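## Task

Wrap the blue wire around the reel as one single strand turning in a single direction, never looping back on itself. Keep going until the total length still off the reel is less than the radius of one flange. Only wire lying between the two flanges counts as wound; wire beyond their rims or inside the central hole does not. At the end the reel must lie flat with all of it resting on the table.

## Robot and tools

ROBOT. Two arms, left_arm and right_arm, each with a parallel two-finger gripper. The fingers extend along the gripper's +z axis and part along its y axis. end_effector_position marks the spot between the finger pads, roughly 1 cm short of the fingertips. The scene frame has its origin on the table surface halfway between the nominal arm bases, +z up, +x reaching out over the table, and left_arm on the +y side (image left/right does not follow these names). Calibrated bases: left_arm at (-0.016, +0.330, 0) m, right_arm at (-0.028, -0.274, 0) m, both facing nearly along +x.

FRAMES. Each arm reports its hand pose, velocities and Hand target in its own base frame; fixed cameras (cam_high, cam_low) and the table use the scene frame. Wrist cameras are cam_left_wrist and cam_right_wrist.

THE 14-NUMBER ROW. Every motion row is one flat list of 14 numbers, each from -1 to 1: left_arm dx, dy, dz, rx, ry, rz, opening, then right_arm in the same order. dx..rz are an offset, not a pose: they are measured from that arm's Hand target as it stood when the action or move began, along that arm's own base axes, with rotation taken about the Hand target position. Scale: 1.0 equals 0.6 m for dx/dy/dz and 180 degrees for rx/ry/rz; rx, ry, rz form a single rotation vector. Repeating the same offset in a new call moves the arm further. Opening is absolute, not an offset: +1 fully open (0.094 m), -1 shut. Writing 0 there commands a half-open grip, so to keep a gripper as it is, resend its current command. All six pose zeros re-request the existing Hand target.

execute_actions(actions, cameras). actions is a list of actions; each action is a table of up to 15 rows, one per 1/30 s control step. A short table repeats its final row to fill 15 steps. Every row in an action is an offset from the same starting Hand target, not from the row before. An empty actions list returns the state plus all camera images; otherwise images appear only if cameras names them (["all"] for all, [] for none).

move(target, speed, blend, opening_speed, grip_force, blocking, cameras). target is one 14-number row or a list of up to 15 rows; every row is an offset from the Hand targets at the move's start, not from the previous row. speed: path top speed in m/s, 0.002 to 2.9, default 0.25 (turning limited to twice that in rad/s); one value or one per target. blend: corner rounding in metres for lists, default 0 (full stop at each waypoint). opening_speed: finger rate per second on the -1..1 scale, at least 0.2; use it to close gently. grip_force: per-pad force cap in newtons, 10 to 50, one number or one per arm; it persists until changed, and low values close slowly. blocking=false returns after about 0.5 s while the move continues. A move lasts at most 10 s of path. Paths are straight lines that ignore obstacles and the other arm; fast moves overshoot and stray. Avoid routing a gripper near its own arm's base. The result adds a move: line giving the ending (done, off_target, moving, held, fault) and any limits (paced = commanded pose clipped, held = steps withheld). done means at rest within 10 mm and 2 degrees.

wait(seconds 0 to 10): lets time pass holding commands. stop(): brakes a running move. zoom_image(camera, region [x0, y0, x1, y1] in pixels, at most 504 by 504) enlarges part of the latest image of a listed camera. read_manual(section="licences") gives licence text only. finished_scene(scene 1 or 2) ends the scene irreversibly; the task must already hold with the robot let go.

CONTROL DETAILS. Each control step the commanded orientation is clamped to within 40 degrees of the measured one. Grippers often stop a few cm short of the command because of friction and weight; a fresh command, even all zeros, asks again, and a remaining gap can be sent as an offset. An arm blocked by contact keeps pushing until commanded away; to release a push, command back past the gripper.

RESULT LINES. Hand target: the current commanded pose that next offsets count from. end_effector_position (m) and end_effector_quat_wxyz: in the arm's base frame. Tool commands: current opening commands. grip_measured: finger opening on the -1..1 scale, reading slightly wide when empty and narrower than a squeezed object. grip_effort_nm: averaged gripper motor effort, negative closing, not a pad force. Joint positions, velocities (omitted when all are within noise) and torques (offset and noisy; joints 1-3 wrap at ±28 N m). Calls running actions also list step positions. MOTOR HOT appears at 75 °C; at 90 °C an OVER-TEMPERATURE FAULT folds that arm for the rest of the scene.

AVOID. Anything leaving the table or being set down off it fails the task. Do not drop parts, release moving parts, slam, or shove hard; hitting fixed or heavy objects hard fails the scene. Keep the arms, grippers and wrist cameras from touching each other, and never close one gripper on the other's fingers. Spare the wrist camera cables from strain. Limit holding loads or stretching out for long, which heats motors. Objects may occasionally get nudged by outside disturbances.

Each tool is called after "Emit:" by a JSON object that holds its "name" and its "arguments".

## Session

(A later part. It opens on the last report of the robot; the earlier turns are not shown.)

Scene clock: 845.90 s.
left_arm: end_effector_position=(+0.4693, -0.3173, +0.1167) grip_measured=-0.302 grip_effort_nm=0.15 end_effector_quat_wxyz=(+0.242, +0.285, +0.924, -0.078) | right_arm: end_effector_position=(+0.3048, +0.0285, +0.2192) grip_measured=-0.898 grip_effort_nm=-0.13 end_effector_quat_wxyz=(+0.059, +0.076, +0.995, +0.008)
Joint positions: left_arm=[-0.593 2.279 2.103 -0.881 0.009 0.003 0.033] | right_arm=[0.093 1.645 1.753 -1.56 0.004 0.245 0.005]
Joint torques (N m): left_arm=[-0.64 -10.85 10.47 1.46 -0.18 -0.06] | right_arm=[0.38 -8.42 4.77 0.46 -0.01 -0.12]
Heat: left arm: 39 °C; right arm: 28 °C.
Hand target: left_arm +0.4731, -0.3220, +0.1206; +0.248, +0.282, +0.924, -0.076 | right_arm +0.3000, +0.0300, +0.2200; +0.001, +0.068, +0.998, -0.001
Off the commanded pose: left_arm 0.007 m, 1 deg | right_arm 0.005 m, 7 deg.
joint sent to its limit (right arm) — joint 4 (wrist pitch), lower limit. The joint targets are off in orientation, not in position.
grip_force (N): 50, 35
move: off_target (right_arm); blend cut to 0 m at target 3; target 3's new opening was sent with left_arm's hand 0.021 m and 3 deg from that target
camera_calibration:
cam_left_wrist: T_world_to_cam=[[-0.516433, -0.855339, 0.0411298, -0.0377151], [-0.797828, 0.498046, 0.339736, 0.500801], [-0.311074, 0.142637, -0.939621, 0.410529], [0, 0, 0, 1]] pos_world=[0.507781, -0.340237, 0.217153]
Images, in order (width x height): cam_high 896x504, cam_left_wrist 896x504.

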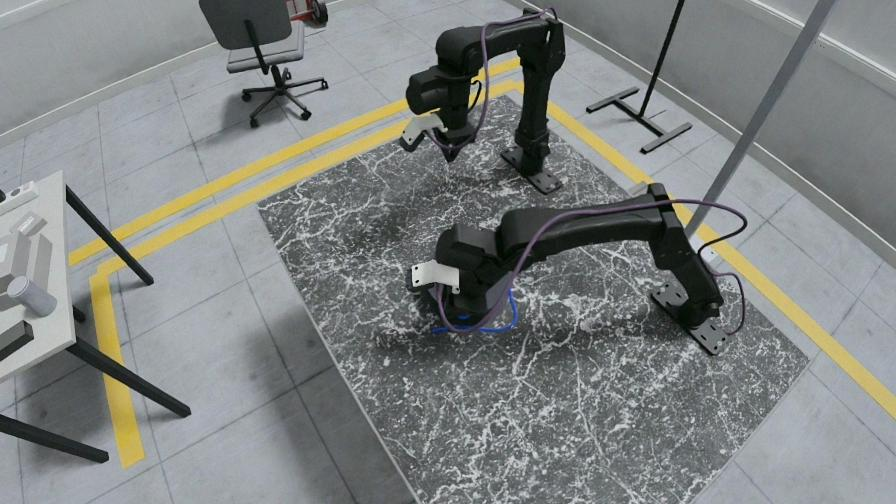

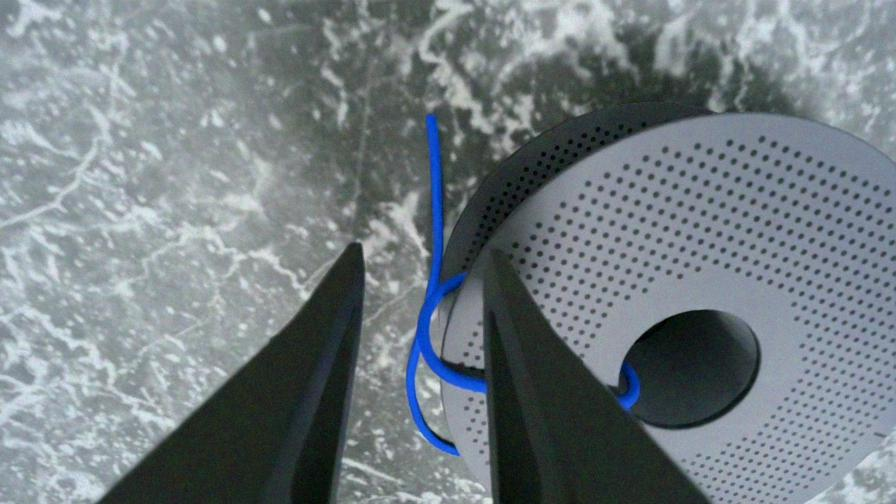

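Emit:
{"name": "move", "arguments": {"target": [[-0.06,0.2,0.12,0,0,0,-0.5,0,0,0,0,0,0,-0.9],[-0.1218,0.3367,0.099,-0.0014,0.1773,0.3737,-0.5,0.0668,0.1503,-0.0333,0,0,-0.2,-0.9],[-0.1218,0.3367,0.099,-0.0014,0.1773,0.3737,-0.5,0.1443,0.3278,-0.1917,0,0,-0.394,-0.9],[-0.1218,0.3367,0.099,-0.0014,0.1773,0.3737,-0.5,0.1443,0.3278,-0.3267,0,0,-0.394,-0.9],[-0.1218,0.3367,0.099,-0.0014,0.1773,0.3737,-0.5,0.1443,0.3278,-0.3267,0,0,-0.394,0.03],[-0.1218,0.3367,0.099,-0.0014,0.1773,0.3737,-0.5,0.1443,0.3278,-0.3267,0,0,-0.033,0.03]], "speed": [0.35,0.4,0.4,0.2,0.2,0.45], "blend": [0.03,0.03,0.005,0,0,0], "cameras": ["cam_left_wrist", "cam_high"]}}

Scene clock: 891.03 s.
left_arm: end_effector_position=(+0.4049, -0.1227, +0.1793) grip_measured=-0.498 grip_effort_nm=-0.10 end_effector_quat_wxyz=(+0.047, -0.293, +0.955, -0.030) | right_arm: end_effector_position=(+0.3885, +0.2302, +0.0673) grip_measured=-0.027 grip_effort_nm=1.25 end_effector_quat_wxyz=(+0.023, +0.143, +0.989, +0.025)
Joint positions: left_arm=[-0.298 2.12 2.221 -1.561 -0.003 -0.893 0.024] | right_arm=[0.528 2.235 1.958 -1.226 -0.011 0.815 0.046]
Joint torques (N m): left_arm=[0.31 -10.69 5.11 0.54 -0.04 -0.07] | right_arm=[-0.09 -6.9 2.81 0.97 0.1 -0.53]
Heat: left arm: 37 °C; right arm: 28 °C.
Hand target: left_arm +0.3999, -0.1198, +0.1800; +0.000, -0.300, +0.954, +0.000 | right_arm +0.3866, +0.2267, +0.0241; +0.001, +0.120, +0.993, +0.000
Off the commanded pose: left_arm 0.006 m, 6 deg | right_arm 0.044 m, 5 deg.
joint sent to its limit (left arm) — joint 4 (wrist pitch), lower limit. The joint targets are off in orientation, not in position.
grip_force (N): 50, 35
move: off_target (left_arm, right_arm); target 5's new opening was sent with right_arm's hand 0.015 m and 1 deg from that target
camera_calibration:
cam_left_wrist: T_world_to_cam=[[0.609119, -0.787848, 0.0909363, -0.363542], [-0.59513, -0.378282, 0.709029, 0.0754566], [-0.524208, -0.486002, -0.699291, 0.387568], [0, 0, 0, 1]] pos_world=[0.469513, -0.0695131, 0.250581]
Images, in order (width x height): cam_high 896x504, cam_left_wrist 896x504.

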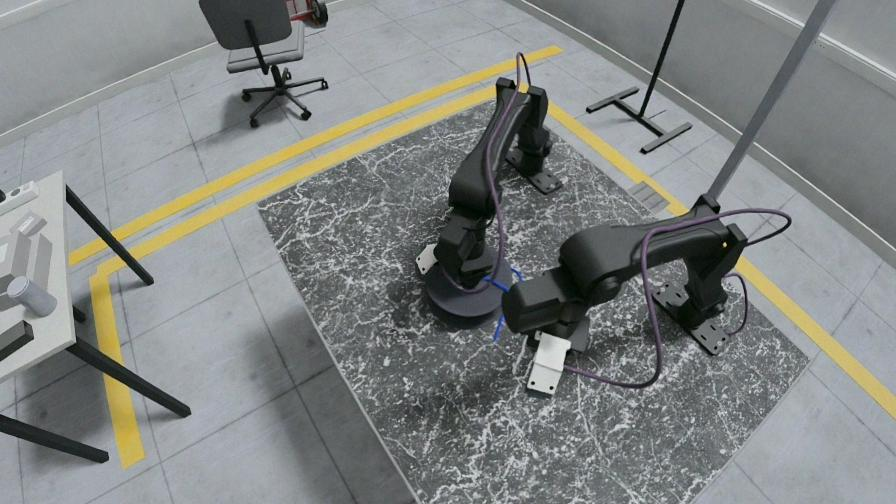

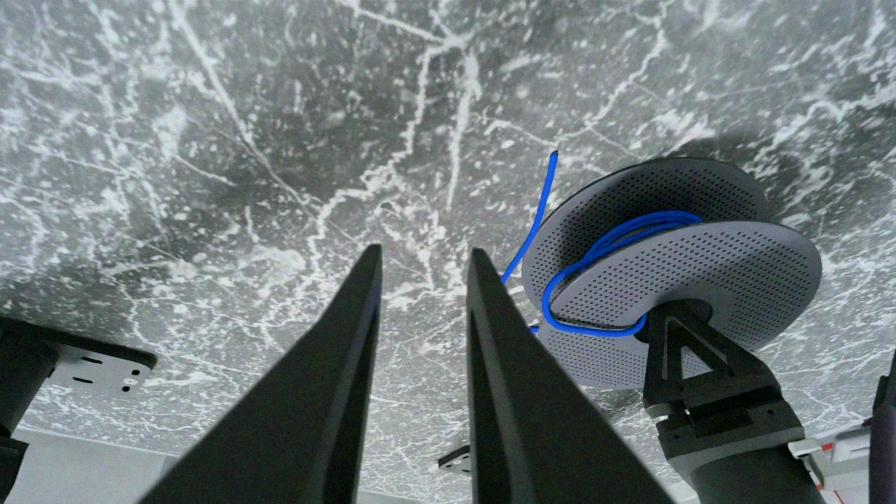

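Emit:
{"name": "move", "arguments": {"target": [[-0.2432,-0.152,-0.15,-0.1147,-0.3627,-0.5224,-0.3,0,0,0,0,0,0.267,0.03],[-0.2432,-0.152,-0.15,-0.1147,-0.3627,-0.5224,-0.3,0,0,0,0,0,0.267,-0.9],[-0.2432,-0.152,-0.15,-0.1147,-0.3627,-0.5224,-0.3,0,0,0.13,0,0,0.267,-0.9],[-0.2432,-0.152,-0.15,-0.1147,-0.3627,-0.5224,-0.3,0,0,0.13,0,0,-0.361,-0.9],[-0.2432,-0.152,-0.15,-0.1147,-0.3627,-0.5224,-0.3,0,0,-0.0068,0,0,-0.361,-0.9],[-0.2432,-0.152,-0.15,-0.1147,-0.3627,-0.5224,-0.3,0,0,-0.0068,0,0,-0.361,0.03]], "speed": [0.45,0.2,0.3,0.7,0.2,0.2], "blend": [0,0,0.01,0.01,0,0], "cameras": ["cam_left_wrist", "cam_high"]}}

Scene clock: 945.67 s.
left_arm: end_effector_position=(+0.2581, -0.2120, +0.0942) grip_measured=-0.302 grip_effort_nm=0.15 end_effector_quat_wxyz=(+0.412, +0.495, +0.712, -0.279) | right_arm: end_effector_position=(+0.3929, +0.2295, +0.0589) grip_measured=-0.174 grip_effort_nm=1.25 end_effector_quat_wxyz=(+0.015, +0.632, +0.774, +0.034)
Joint positions: left_arm=[-0.324 1.31 0.477 0.091 0.728 0.56 0.033] | right_arm=[0.528 2.246 1.943 -1.194 0.004 1.897 0.039]
Joint torques (N m): left_arm=[0.58 -3.32 5.05 2.06 0.39 0.12] | right_arm=[0.05 -7.43 3.41 0.69 -0.02 0.11]
Heat: left arm: 35 °C; right arm: 28 °C.
Hand target: left_arm +0.2541, -0.2111, +0.0899; +0.409, +0.497, +0.710, -0.287 | right_arm +0.3866, +0.2267, +0.0200; +0.000, +0.634, +0.773, -0.001
Off the commanded pose: left_arm 0.006 m, 1 deg | right_arm 0.039 m, 4 deg.
grip_force (N): 50, 35
move: off_target (right_arm); target 2's new opening was sent with right_arm's hand 0.046 m and 6 deg from that target; target 6's new opening was sent with right_arm's hand 0.015 m and 1 deg from that target
camera_calibration:
cam_left_wrist: T_world_to_cam=[[-0.922682, -0.382619, 0.0475494, 0.148585], [-0.384671, 0.905143, -0.180953, 0.31627], [0.0261968, -0.185253, -0.982342, 0.156087], [0, 0, 0, 1]] pos_world=[0.254668, -0.200503, 0.203495]
Images, in order (width x height): cam_high 896x504, cam_left_wrist 896x504.

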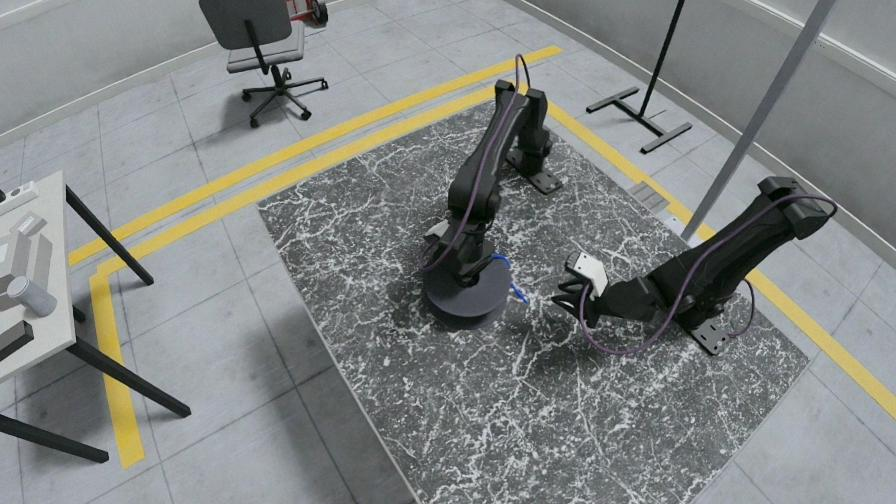

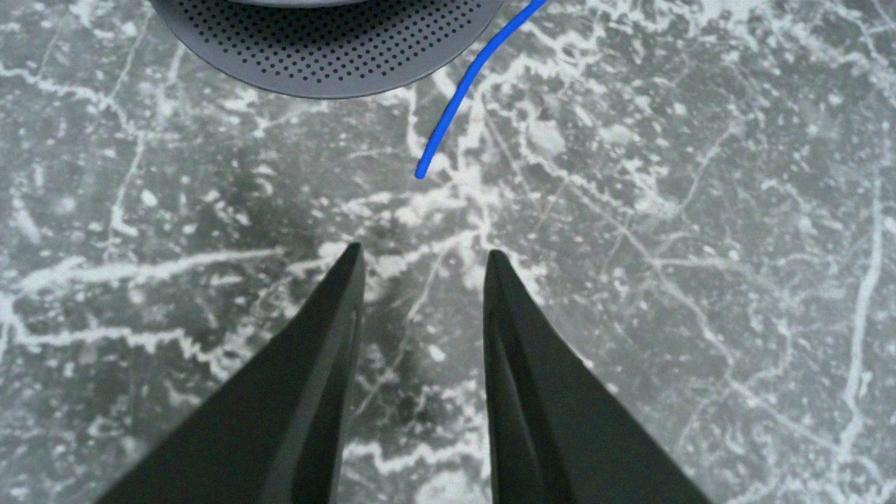

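Emit:
{"name": "move", "arguments": {"target": [[0.0432,-0.1057,-0.1248,0,0,0,-0.3,0,0,0,0,0,0,0.03],[0.0432,-0.1057,-0.1248,0,0,0,-1.0,0,0,0,0,0,0,0.03]], "speed": [0.15,0.15], "grip_force": [30,35], "cameras": ["cam_left_wrist"]}}

Scene clock: 975.90 s.
left_arm: end_effector_position=(+0.2777, -0.2714, +0.0165) grip_measured=-0.936 grip_effort_nm=-0.58 end_effector_quat_wxyz=(+0.410, +0.497, +0.709, -0.287) | right_arm: end_effector_position=(+0.3929, +0.2295, +0.0589) grip_measured=-0.174 grip_effort_nm=1.25 end_effector_quat_wxyz=(+0.015, +0.632, +0.774, +0.034)
Joint positions: left_arm=[-0.511 1.826 0.484 0.692 0.601 0.408 0.003] | right_arm=[0.528 2.246 1.943 -1.194 0.004 1.897 0.039]
Joint torques (N m): left_arm=[-0.58 -5.34 5.46 2.09 0.08 -0.02] | right_arm=[-0.09 -7.36 3.41 0.73 0 0.06]
Heat: left arm: 36 °C; right arm: 28 °C.
Hand target: left_arm +0.2800, -0.2746, +0.0151; +0.409, +0.497, +0.710, -0.287 | right_arm +0.3866, +0.2267, +0.0200; +0.000, +0.634, +0.773, -0.001
Off the commanded pose: left_arm 0.004 m, 0 deg | right_arm 0.039 m, 4 deg.
grip_force (N): 30, 35
move: off_target (right_arm)
camera_calibration:
cam_left_wrist: T_world_to_cam=[[-0.927451, -0.369662, 0.0564376, 0.152307], [-0.373514, 0.908516, -0.18731, 0.361464], [0.0179671, -0.194801, -0.980678, 0.067993], [0, 0, 0, 1]] pos_world=[0.275048, -0.258849, 0.125789]
Images, in order (width x height): cam_left_wrist 896x504.

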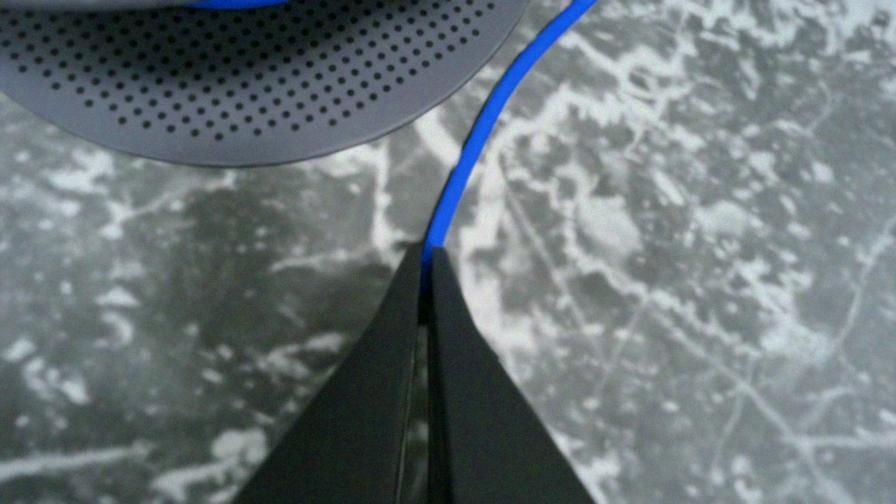

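Emit:
{"name": "move", "arguments": {"target": [-0.045,0.2793,0.0332,0.1449,0.0833,0.1086,-1.0,0,0,0,0,0,0,0.03], "speed": 0.15, "cameras": ["cam_left_wrist", "cam_high", "cam_low"]}}

Emit:
{"name": "zoom_image", "arguments": {"camera": "cam_high", "region": [400, 220, 640, 350]}}

Scene clock: 994.57 s.
left_arm: end_effector_position=(+0.2443, -0.1119, +0.0241) grip_measured=-0.940 grip_effort_nm=-0.63 end_effector_quat_wxyz=(+0.226, +0.410, +0.875, -0.124) | right_arm: end_effector_position=(+0.3929, +0.2295, +0.0589) grip_measured=-0.174 grip_effort_nm=1.25 end_effector_quat_wxyz=(+0.015, +0.632, +0.774, +0.034)
Joint positions: left_arm=[-0.208 1.306 0.532 -0.394 0.339 0.598 0.003] | right_arm=[0.528 2.246 1.943 -1.194 0.004 1.897 0.039]
Joint torques (N m): left_arm=[0.83 -4.86 8.92 1.01 -0.1 0.09] | right_arm=[0.02 -7.39 3.33 0.7 0.02 0.09]
Heat: left arm: 36 °C; right arm: 27 °C.
Hand target: left_arm +0.2529, -0.1069, +0.0350; +0.235, +0.408, +0.875, -0.109 | right_arm +0.3866, +0.2267, +0.0200; +0.000, +0.634, +0.773, -0.001
Off the commanded pose: left_arm 0.015 m, 2 deg | right_arm 0.039 m, 4 deg.
grip_force (N): 30, 35
move: off_target (left_arm, right_arm)
camera_calibration:
cam_left_wrist: T_world_to_cam=[[-0.734755, -0.67505, 0.0666471, 0.0984454], [-0.620933, 0.708882, 0.334557, 0.231049], [-0.273088, 0.204434, -0.940016, 0.221891], [0, 0, 0, 1]] pos_world=[0.276395, -0.142693, 0.124721]
Images, in order (width x height): cam_high 896x504, cam_low 896x504, cam_left_wrist 896x504.

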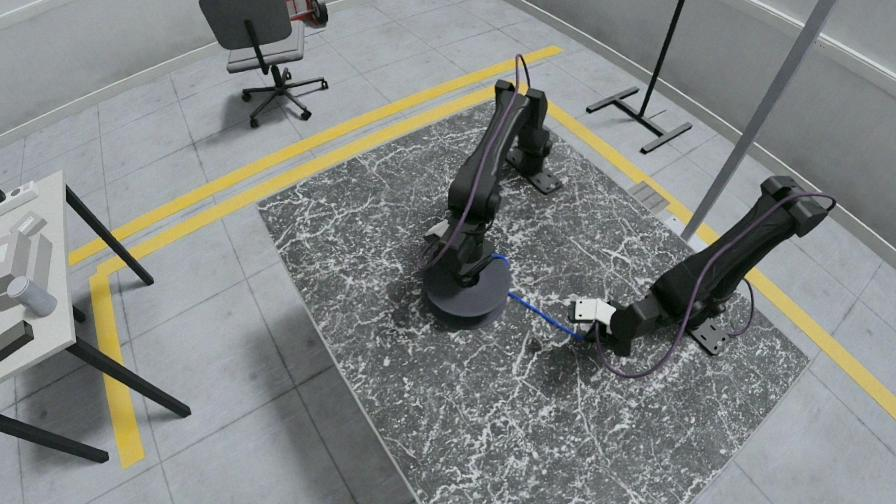

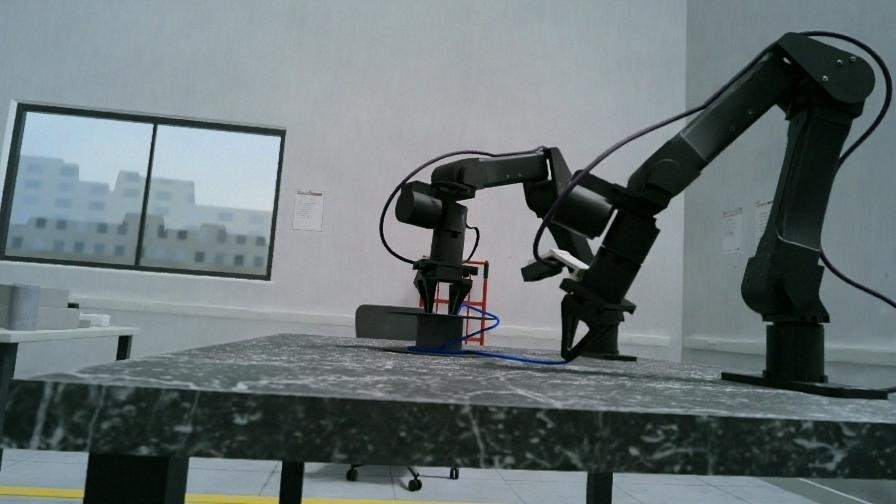

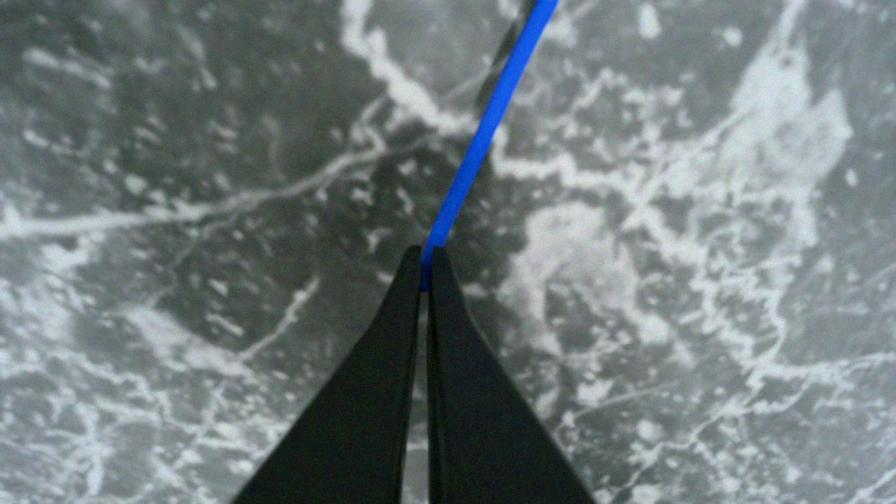

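Scaled by 2.100 from the camera's 896x504 image, which has a finer 1280x720 frame.

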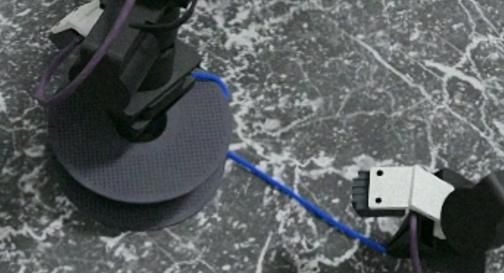

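Emit:
{"name": "move", "arguments": {"target": [[0.0152,-0.1718,-0.03,-0.1408,-0.0894,-0.0815,-1.0,0,0,0,0,0,0.6556,0.03],[0.0152,-0.1718,-0.03,-0.1408,-0.0894,-0.0815,-1.0,0,0,0,0,0,0.6556,-0.9],[0.0152,-0.1718,-0.03,-0.1408,-0.0894,-0.0815,-1.0,0,0,0.1367,0,0,0.6556,-0.9],[0.0152,-0.1718,-0.03,-0.1408,-0.0894,-0.0815,-1.0,0,0,0.1367,0,0,0,-0.9],[0.0152,-0.1718,-0.03,-0.1408,-0.0894,-0.0815,-1.0,0,0,0,0,0,0,-0.9],[0.0152,-0.1718,-0.03,-0.1408,-0.0894,-0.0815,-1.0,0,0,0,0,0,0,0.03]], "speed": [0.42,0.2,0.3,0.7,0.2,0.2], "blend": [0,0,0.01,0.01,0,0], "cameras": ["cam_left_wrist", "cam_high", "cam_low"]}}

Emit:
{"name": "zoom_image", "arguments": {"camera": "cam_high", "region": [400, 220, 640, 350]}}

Scene clock: 1025.87 s.
left_arm: end_effector_position=(+0.2708, -0.2077, +0.0214) grip_measured=-0.941 grip_effort_nm=-0.63 end_effector_quat_wxyz=(+0.430, +0.463, +0.732, -0.256) | right_arm: end_effector_position=(+0.3856, +0.2293, +0.0667) grip_measured=-0.027 grip_effort_nm=1.25 end_effector_quat_wxyz=(+0.004, +0.631, +0.775, +0.030)
Joint positions: left_arm=[-0.333 1.665 0.314 0.674 0.647 0.477 0.003] | right_arm=[0.529 2.231 1.949 -1.229 -0.014 1.895 0.046]
Joint torques (N m): left_arm=[-0.66 -4.16 2.82 2.18 0.31 -0.02] | right_arm=[-0.08 -6.34 2.43 1.1 0.16 0.11]
Heat: left arm: 35 °C; right arm: 27 °C.
Hand target: left_arm +0.2621, -0.2101, +0.0171; +0.422, +0.465, +0.730, -0.268 | right_arm +0.3866, +0.2267, +0.0200; +0.000, +0.634, +0.773, -0.001
Off the commanded pose: left_arm 0.010 m, 2 deg | right_arm 0.047 m, 4 deg.
grip_force (N): 30, 35
move: off_target (right_arm); target 2's new opening was sent with right_arm's hand 0.042 m and 6 deg from that target; target 6's new opening was sent with right_arm's hand 0.018 m and 1 deg from that target
camera_calibration:
cam_left_wrist: T_world_to_cam=[[-0.8834, -0.467277, 0.0354455, 0.137571], [-0.465157, 0.865186, -0.187304, 0.3177], [0.0568559, -0.181952, -0.981662, 0.0773994], [0, 0, 0, 1]] pos_world=[0.26491, -0.196503, 0.13061]
Images, in order (width x height): cam_high 896x504, cam_low 896x504, cam_left_wrist 896x504.

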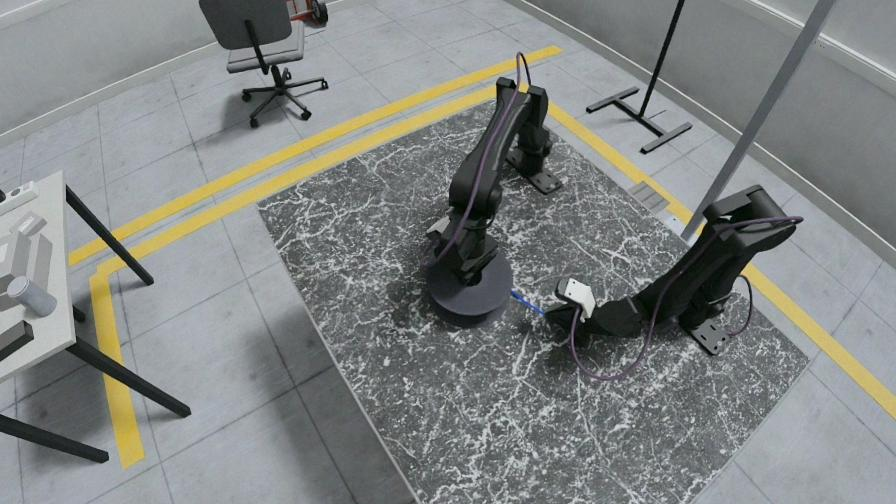

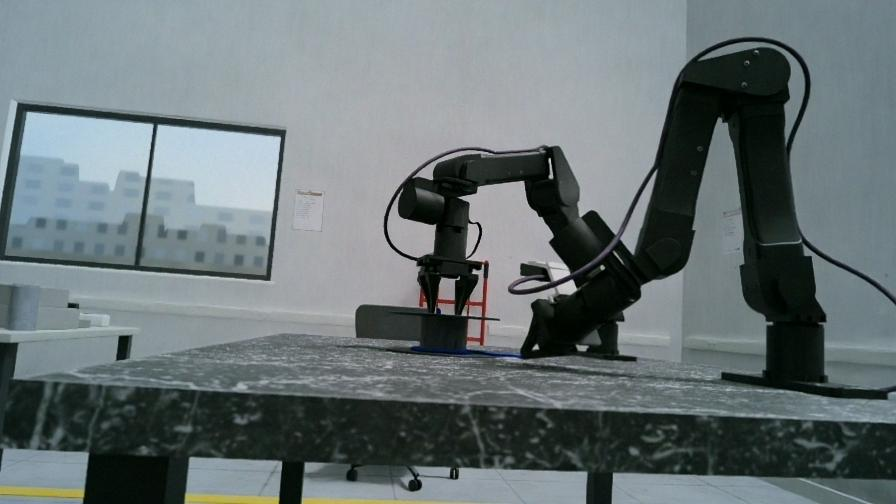

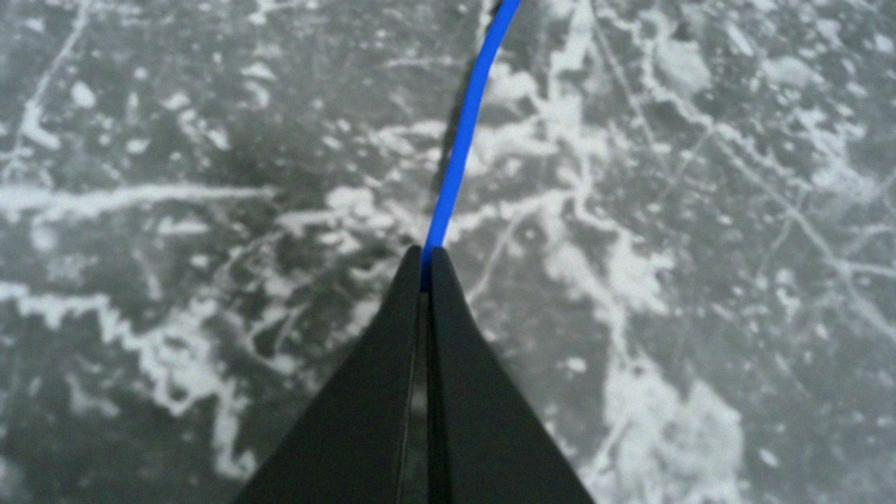

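Scaled by 2.100 from the camera's 896x504 image, which has a finer 1280x720 frame.

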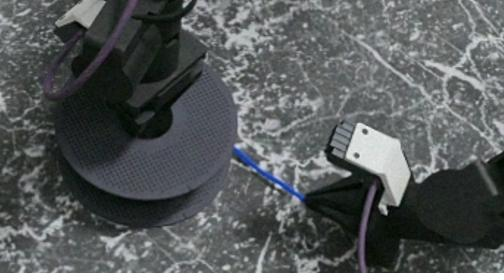

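Emit:
{"name": "move", "arguments": {"target": [[0,0,0,0,0,0,-1.0,0,0,0,0,0,0,-0.9],[0,0,0,0,0,0,-1.0,0,0,-0.04,0,0,0,-0.9]], "speed": [0.2,0.2], "cameras": ["cam_right_wrist"]}}

Scene clock: 1035.83 s.
left_arm: end_effector_position=(+0.2708, -0.2077, +0.0214) grip_measured=-0.941 grip_effort_nm=-0.63 end_effector_quat_wxyz=(+0.430, +0.463, +0.732, -0.256) | right_arm: end_effector_position=(+0.3886, +0.2291, +0.0336) grip_measured=-0.898 grip_effort_nm=-0.10 end_effector_quat_wxyz=(+0.006, +0.631, +0.776, +0.019)
Joint positions: left_arm=[-0.333 1.665 0.314 0.674 0.647 0.477 0.003] | right_arm=[0.529 2.278 1.898 -1.151 -0.002 1.895 0.005]
Joint torques (N m): left_arm=[-0.68 -4.22 2.89 2.18 0.32 -0.03] | right_arm=[-0.17 -8.61 2.33 1.09 0.06 0.07]
Heat: left arm: 36 °C; right arm: 27 °C.
Hand target: left_arm +0.2621, -0.2101, +0.0171; +0.422, +0.465, +0.730, -0.268 | right_arm +0.3867, +0.2266, -0.0040; +0.000, +0.634, +0.773, -0.001
Off the commanded pose: left_arm 0.010 m, 2 deg | right_arm 0.038 m, 2 deg.
grip_force (N): 30, 35
move: off_target (right_arm)
camera_calibration:
cam_right_wrist: T_world_to_cam=[[-0.960939, -0.274375, -0.0362587, 0.433569], [-0.206583, 0.62391, 0.753697, -0.080475], [-0.184174, 0.731748, -0.656221, 0.0387246], [0, 0, 0, 1]] pos_world=[0.407141, 0.140833, 0.101786]
Images, in order (width x height): cam_right_wrist 896x504.

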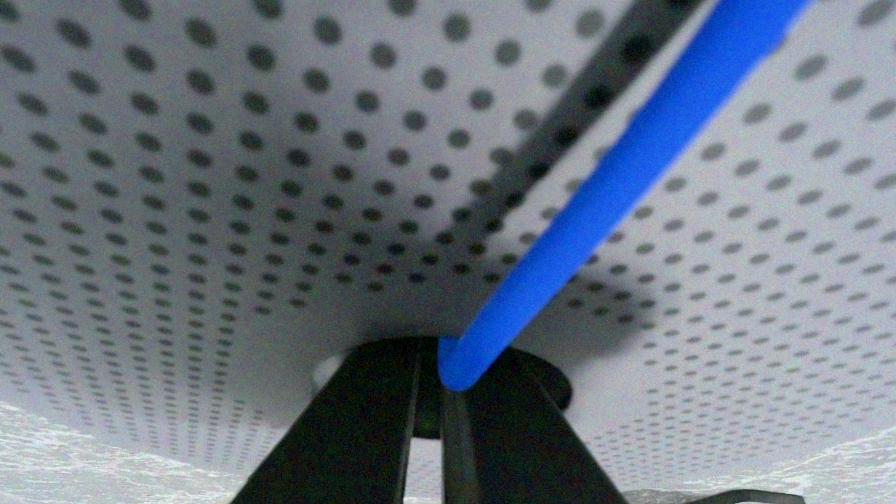

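Emit:
{"name": "move", "arguments": {"target": [[0,0,0,0,0,0,-1.0,0,0,0.02,0,0,0,-0.9],[0,0,0,0,0,0,-1.0,0,0,0.02,0,0,0,0.03]], "speed": [0.2,0.2], "cameras": ["cam_right_wrist"]}}

Scene clock: 1044.53 s.
left_arm: end_effector_position=(+0.2708, -0.2077, +0.0214) grip_measured=-0.941 grip_effort_nm=-0.64 end_effector_quat_wxyz=(+0.430, +0.463, +0.732, -0.256) | right_arm: end_effector_position=(+0.3893, +0.2304, +0.0629) grip_measured=-0.077 grip_effort_nm=1.25 end_effector_quat_wxyz=(+0.012, +0.630, +0.775, +0.041)
Joint positions: left_arm=[-0.333 1.665 0.314 0.674 0.647 0.477 0.003] | right_arm=[0.529 2.221 1.916 -1.182 -0.007 1.895 0.043]
Joint torques (N m): left_arm=[-0.65 -4.21 2.84 2.19 0.32 -0.03] | right_arm=[-0.14 -5.07 2.22 1.11 0.08 0.1]
Heat: left arm: 36 °C; right arm: 27 °C.
Hand target: left_arm +0.2621, -0.2101, +0.0171; +0.422, +0.465, +0.730, -0.268 | right_arm +0.3867, +0.2267, +0.0081; +0.000, +0.635, +0.773, -0.001
Off the commanded pose: left_arm 0.010 m, 2 deg | right_arm 0.055 m, 5 deg.
grip_force (N): 30, 35
move: off_target (right_arm); target 2's new opening was sent with right_arm's hand 0.026 m and 3 deg from that target
camera_calibration:
cam_right_wrist: T_world_to_cam=[[-0.958682, -0.273463, -0.0783991, 0.437276], [-0.234559, 0.60391, 0.761758, -0.0882193], [-0.160966, 0.748673, -0.643101, 0.0433514], [0, 0, 0, 1]] pos_world=[0.405494, 0.140399, 0.129363]
Images, in order (width x height): cam_right_wrist 896x504.

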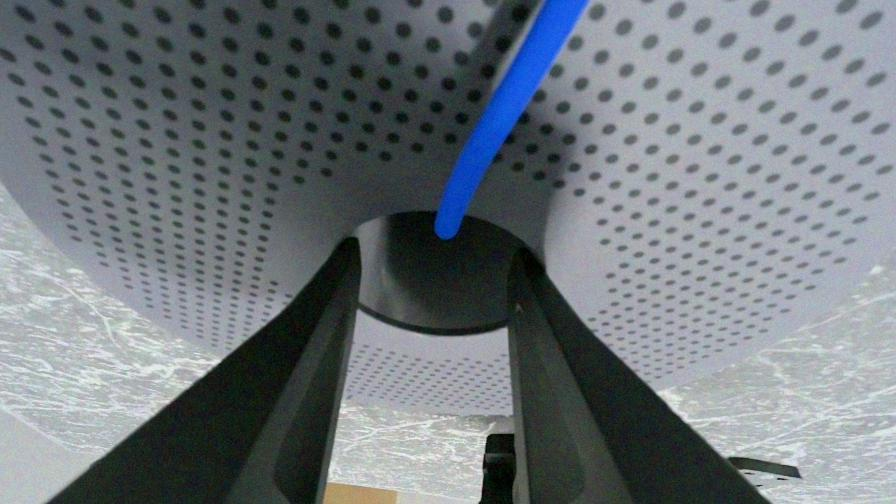

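Emit:
{"name": "move", "arguments": {"target": [0.0248,-0.1698,0.0165,0,0,0,-1.0,0,0,0,0,0,0.6556,0.03], "speed": 0.35, "cameras": ["cam_left_wrist", "cam_right_wrist", "cam_high", "cam_low"]}}

Emit:
{"name": "zoom_image", "arguments": {"camera": "cam_high", "region": [400, 220, 640, 350]}}

Scene clock: 1070.87 s.
left_arm: end_effector_position=(+0.2736, -0.3066, +0.0263) grip_measured=-0.941 grip_effort_nm=-0.64 end_effector_quat_wxyz=(+0.422, +0.466, +0.730, -0.268) | right_arm: end_effector_position=(+0.3977, +0.2387, +0.0652) grip_measured=-0.054 grip_effort_nm=1.25 end_effector_quat_wxyz=(+0.062, -0.312, +0.948, +0.027)
Joint positions: left_arm=[-0.676 1.812 0.511 0.728 0.393 0.244 0.003] | right_arm=[0.528 2.217 1.914 -1.134 -0.027 -0.106 0.044]
Joint torques (N m): left_arm=[-0.65 -5.64 6.69 2.11 -0.02 -0.01] | right_arm=[-0.28 -4.79 2.67 0.63 0.25 -0.6]
Heat: left arm: 37 °C; right arm: 27 °C.
Hand target: left_arm +0.2771, -0.3119, +0.0270; +0.422, +0.465, +0.730, -0.268 | right_arm +0.3867, +0.2266, +0.0081; +0.001, -0.336, +0.942, +0.000
Off the commanded pose: left_arm 0.006 m, 0 deg | right_arm 0.059 m, 8 deg.
grip_force (N): 30, 35
move: off_target (right_arm)
camera_calibration:
cam_left_wrist: T_world_to_cam=[[-0.891231, -0.449927, 0.0572135, 0.10052], [-0.452323, 0.872442, -0.185064, 0.404175], [0.03335, -0.190814, -0.98106, 0.0678251], [0, 0, 0, 1]] pos_world=[0.270142, -0.294451, 0.135588]
cam_right_wrist: T_world_to_cam=[[0.651299, -0.75882, -0.00104727, -0.0816602], [-0.576909, -0.49606, 0.648923, 0.31306], [-0.492935, -0.422039, -0.760853, 0.459097], [0, 0, 0, 1]] pos_world=[0.460097, 0.287088, 0.146068]

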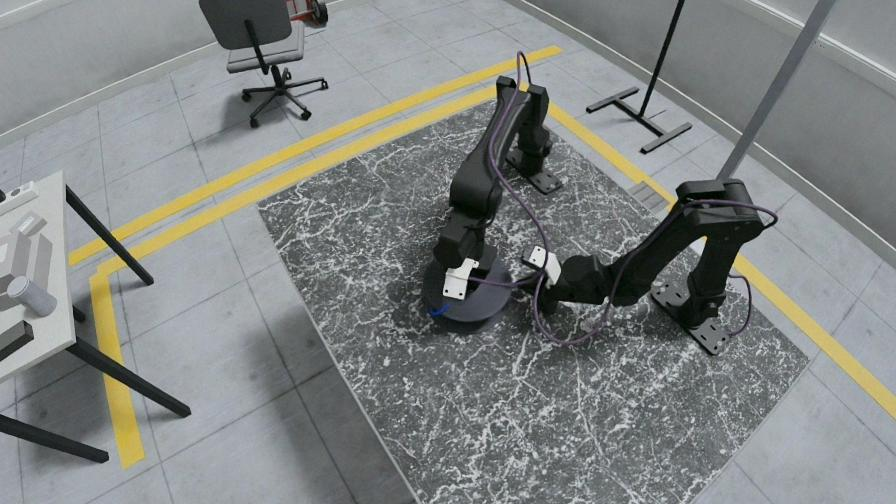

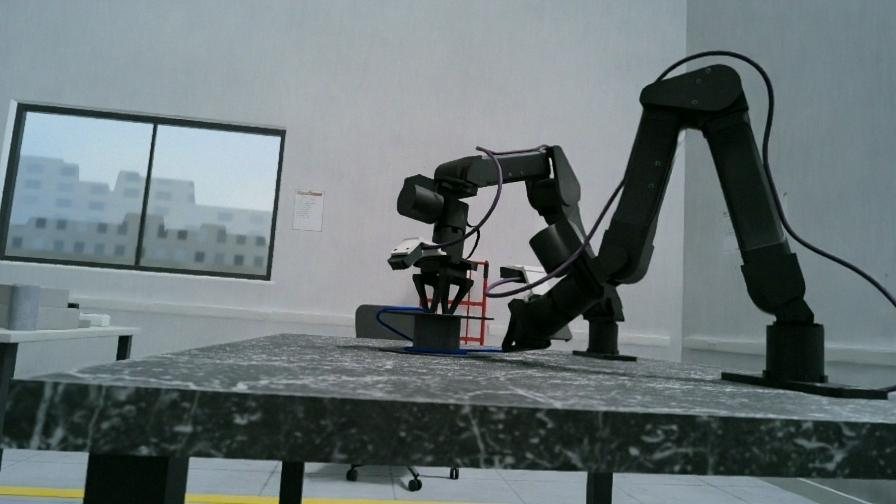

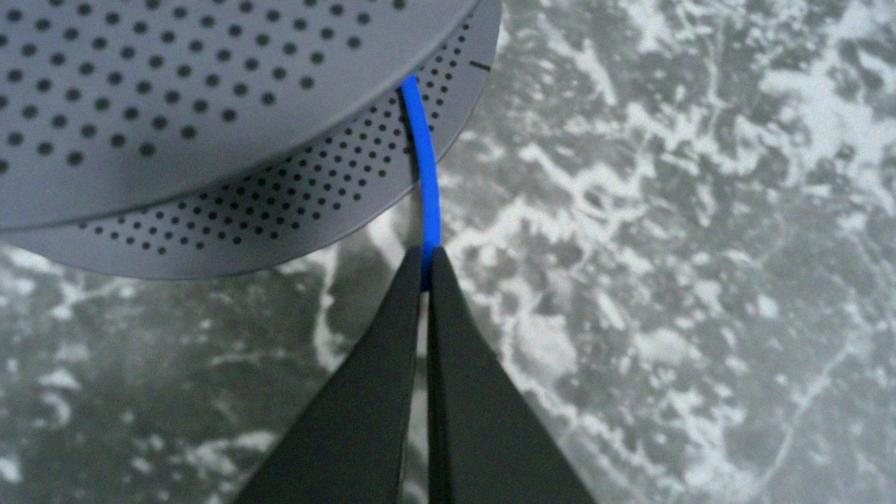

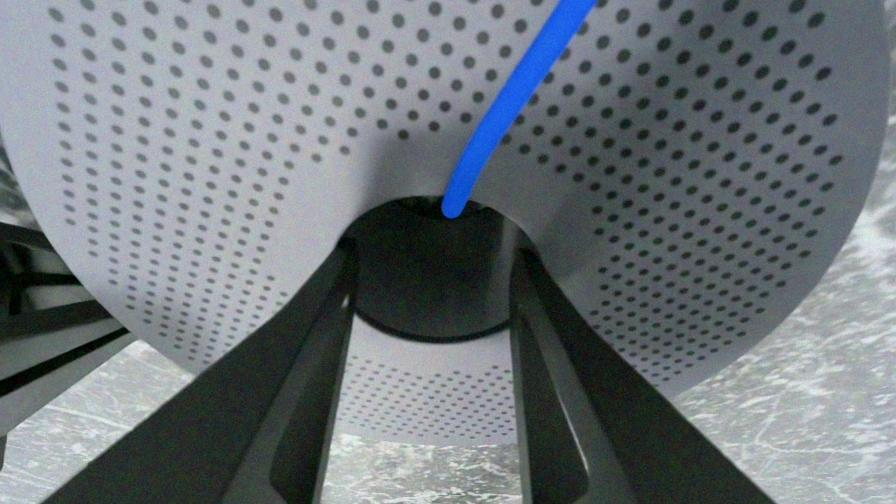

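Scaled by 2.100 from the camera's 896x504 image, which has a finer 1280x720 frame.

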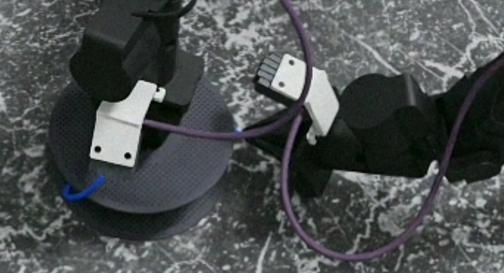

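Emit:
{"name": "move", "arguments": {"target": [[0,0,0,0,0,0,-1.0,0,0,0,0,0,0,-0.9],[0,0,0,0,0,0,-1.0,0,0,0.15,0,0,0,-0.9],[0,0,0,0,0,0,-1.0,0,0,0.15,0,0,-0.6556,-0.9],[0,0,0,0,0,0,-1.0,0,0,0,0,0,-0.6556,-0.9],[0,0,0,0,0,0,-1.0,0,0,0,0,0,-0.6556,0.03],[0.0185,-0.037,0.004,0,0,0,-1.0,0,0,0,0,0,-0.4056,0.03]], "speed": [0.2,0.3,0.7,0.2,0.2,0.35], "blend": [0,0.01,0.01,0,0,0], "cameras": ["cam_left_wrist", "cam_right_wrist", "cam_high"]}}

Emit:
{"name": "zoom_image", "arguments": {"camera": "cam_high", "region": [400, 220, 640, 350]}}

Scene clock: 1087.77 s.
left_arm: end_effector_position=(+0.2842, -0.3288, +0.0288) grip_measured=-0.941 grip_effort_nm=-0.63 end_effector_quat_wxyz=(+0.421, +0.467, +0.730, -0.269) | right_arm: end_effector_position=(+0.3779, +0.2273, +0.0578) grip_measured=-0.171 grip_effort_nm=1.25 end_effector_quat_wxyz=(+0.000, +0.314, +0.949, +0.022)
Joint positions: left_arm=[-0.711 1.863 0.604 0.693 0.366 0.224 0.003] | right_arm=[0.528 2.228 1.911 -1.221 -0.028 1.168 0.039]
Joint torques (N m): left_arm=[-0.57 -6.19 7.12 2.11 -0.03 -0.02] | right_arm=[0.1 -5.34 2.67 1.37 0.31 -0.58]
Heat: left arm: 39 °C; right arm: 27 °C.
Hand target: left_arm +0.2881, -0.3341, +0.0294; +0.422, +0.465, +0.731, -0.268 | right_arm +0.3866, +0.2267, +0.0080; +0.000, +0.290, +0.957, +0.000
Off the commanded pose: left_arm 0.007 m, 0 deg | right_arm 0.051 m, 4 deg.
grip_force (N): 30, 35
move: off_target (right_arm); target 5's new opening was sent with right_arm's hand 0.025 m and 1 deg from that target
camera_calibration:
cam_left_wrist: T_world_to_cam=[[-0.892438, -0.447432, 0.057963, 0.100992], [-0.450001, 0.873503, -0.185721, 0.428538], [0.0324667, -0.191828, -0.980891, 0.0656062], [0, 0, 0, 1]] pos_world=[0.280841, -0.316557, 0.138087]
cam_right_wrist: T_world_to_cam=[[-0.536395, -0.842973, -0.0409614, 0.392818], [-0.571935, 0.327383, 0.752137, 0.105723], [-0.620621, 0.42687, -0.657732, 0.288275], [0, 0, 0, 1]] pos_world=[0.450082, 0.173467, 0.12618]
Images, in order (width x height): cam_high 896x504, cam_left_wrist 896x504, cam_right_wrist 896x504.

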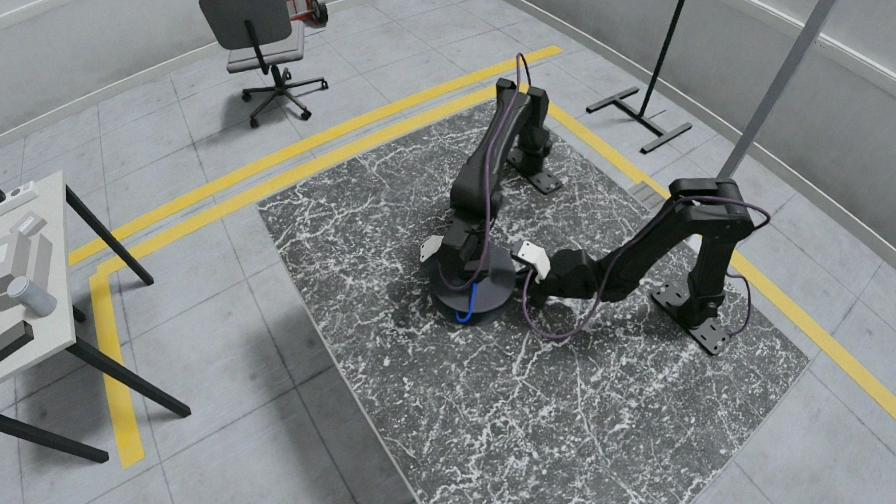

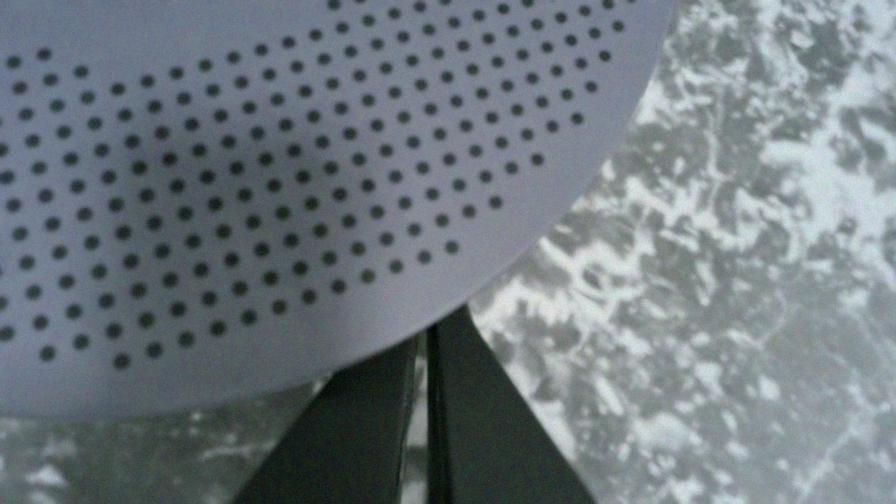

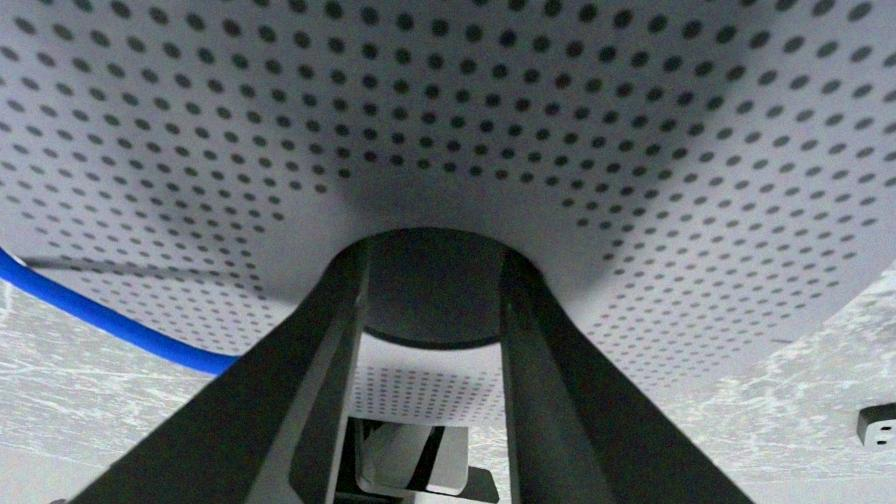

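Scaled by 2.100 from the camera's 896x504 image, which has a finer 1280x720 frame.

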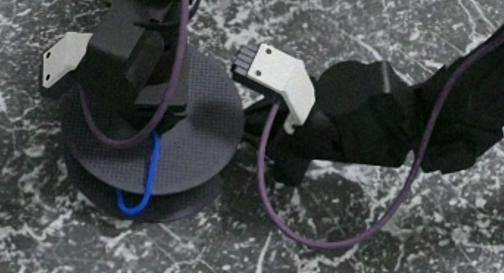

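Emit:
{"name": "move", "arguments": {"target": [[0.0105,-0.0227,0.0017,0,0,0,-1.0,0,0,0,0,0,0.139,0.03],[0.0105,-0.0227,0.0017,0,0,0,-0.6,0,0,0,0,0,0.139,0.03],[-0.0078,0.0165,0.0267,0,0,0,-0.6,0,0,0,0,0,0.139,0.03],[-0.0688,0.1473,0.11,0,0,0,-0.6,0,0,0,0,0,0.139,0.03]], "speed": [0.2,0.1,0.08,0.25], "blend": [0,0,0.005,0], "cameras": ["cam_left_wrist", "cam_high", "cam_low"]}}

Emit:
{"name": "zoom_image", "arguments": {"camera": "cam_low", "region": [350, 290, 560, 390]}}

Scene clock: 1109.00 s.
left_arm: end_effector_position=(+0.2507, -0.2476, +0.0956) grip_measured=-0.602 grip_effort_nm=0.15 end_effector_quat_wxyz=(+0.424, +0.462, +0.733, -0.265) | right_arm: end_effector_position=(+0.3814, +0.2232, +0.0580) grip_measured=-0.169 grip_effort_nm=1.25 end_effector_quat_wxyz=(+0.015, +0.105, +0.994, +0.011)
Joint positions: left_arm=[-0.535 1.299 0.437 0.255 0.499 0.326 0.019] | right_arm=[0.528 2.228 1.911 -1.217 0.001 0.738 0.039]
Joint torques (N m): left_arm=[0.47 -4.71 5.74 2.05 0.25 0.08] | right_arm=[-0.05 -5.53 2.51 1.41 0.03 -0.67]
Heat: left arm: 38 °C; right arm: 27 °C.
Hand target: left_arm +0.2468, -0.2458, +0.0954; +0.422, +0.465, +0.730, -0.269 | right_arm +0.3866, +0.2267, +0.0080; +0.000, +0.076, +0.997, +0.000
Off the commanded pose: left_arm 0.004 m, 1 deg | right_arm 0.050 m, 4 deg.
grip_force (N): 30, 35
move: off_target (right_arm); target 2's new opening was sent with left_arm's hand 0.013 m and 1 deg from that target
camera_calibration:
cam_left_wrist: T_world_to_cam=[[-0.88598, -0.460537, 0.0542764, 0.0989769], [-0.462141, 0.867224, -0.185333, 0.356355], [0.0382827, -0.189284, -0.981176, 0.146986], [0, 0, 0, 1]] pos_world=[0.246751, -0.235635, 0.204891]
Images, in order (width x height): cam_high 896x504, cam_low 896x504, cam_left_wrist 896x504.

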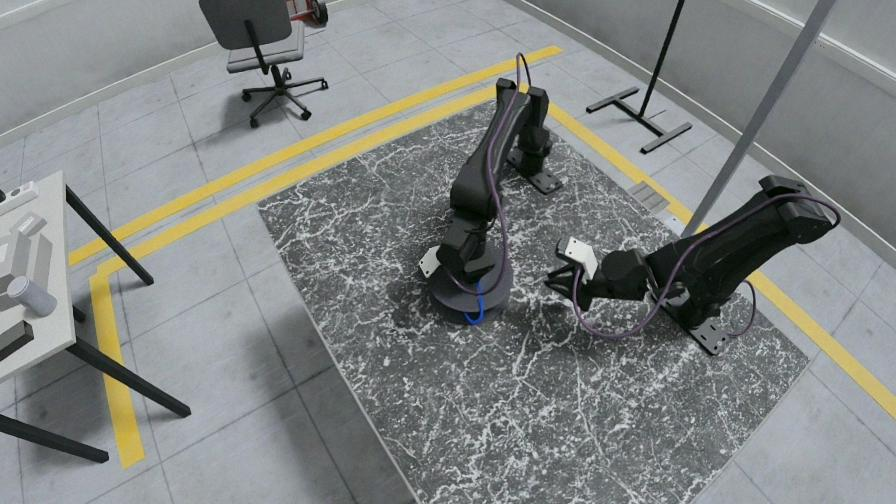

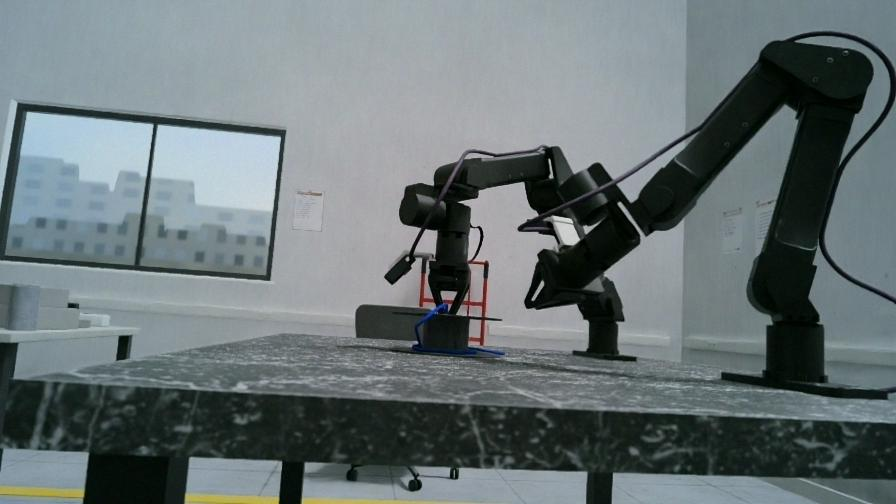

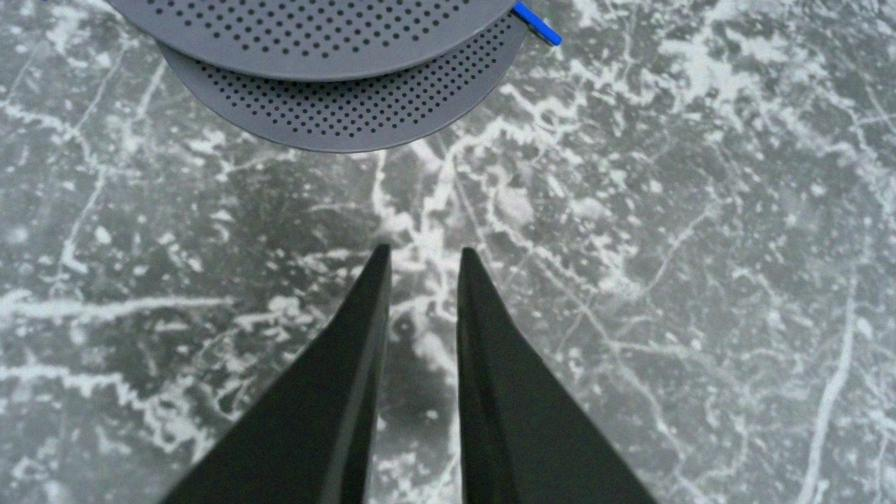

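Scaled by 2.400 from the camera's 896x504 image, which has a finer 1280x720 frame.

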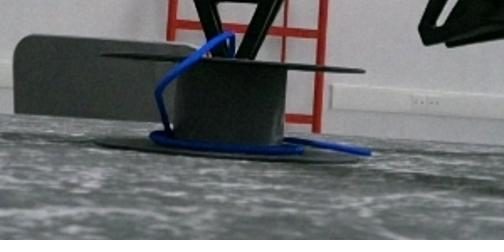

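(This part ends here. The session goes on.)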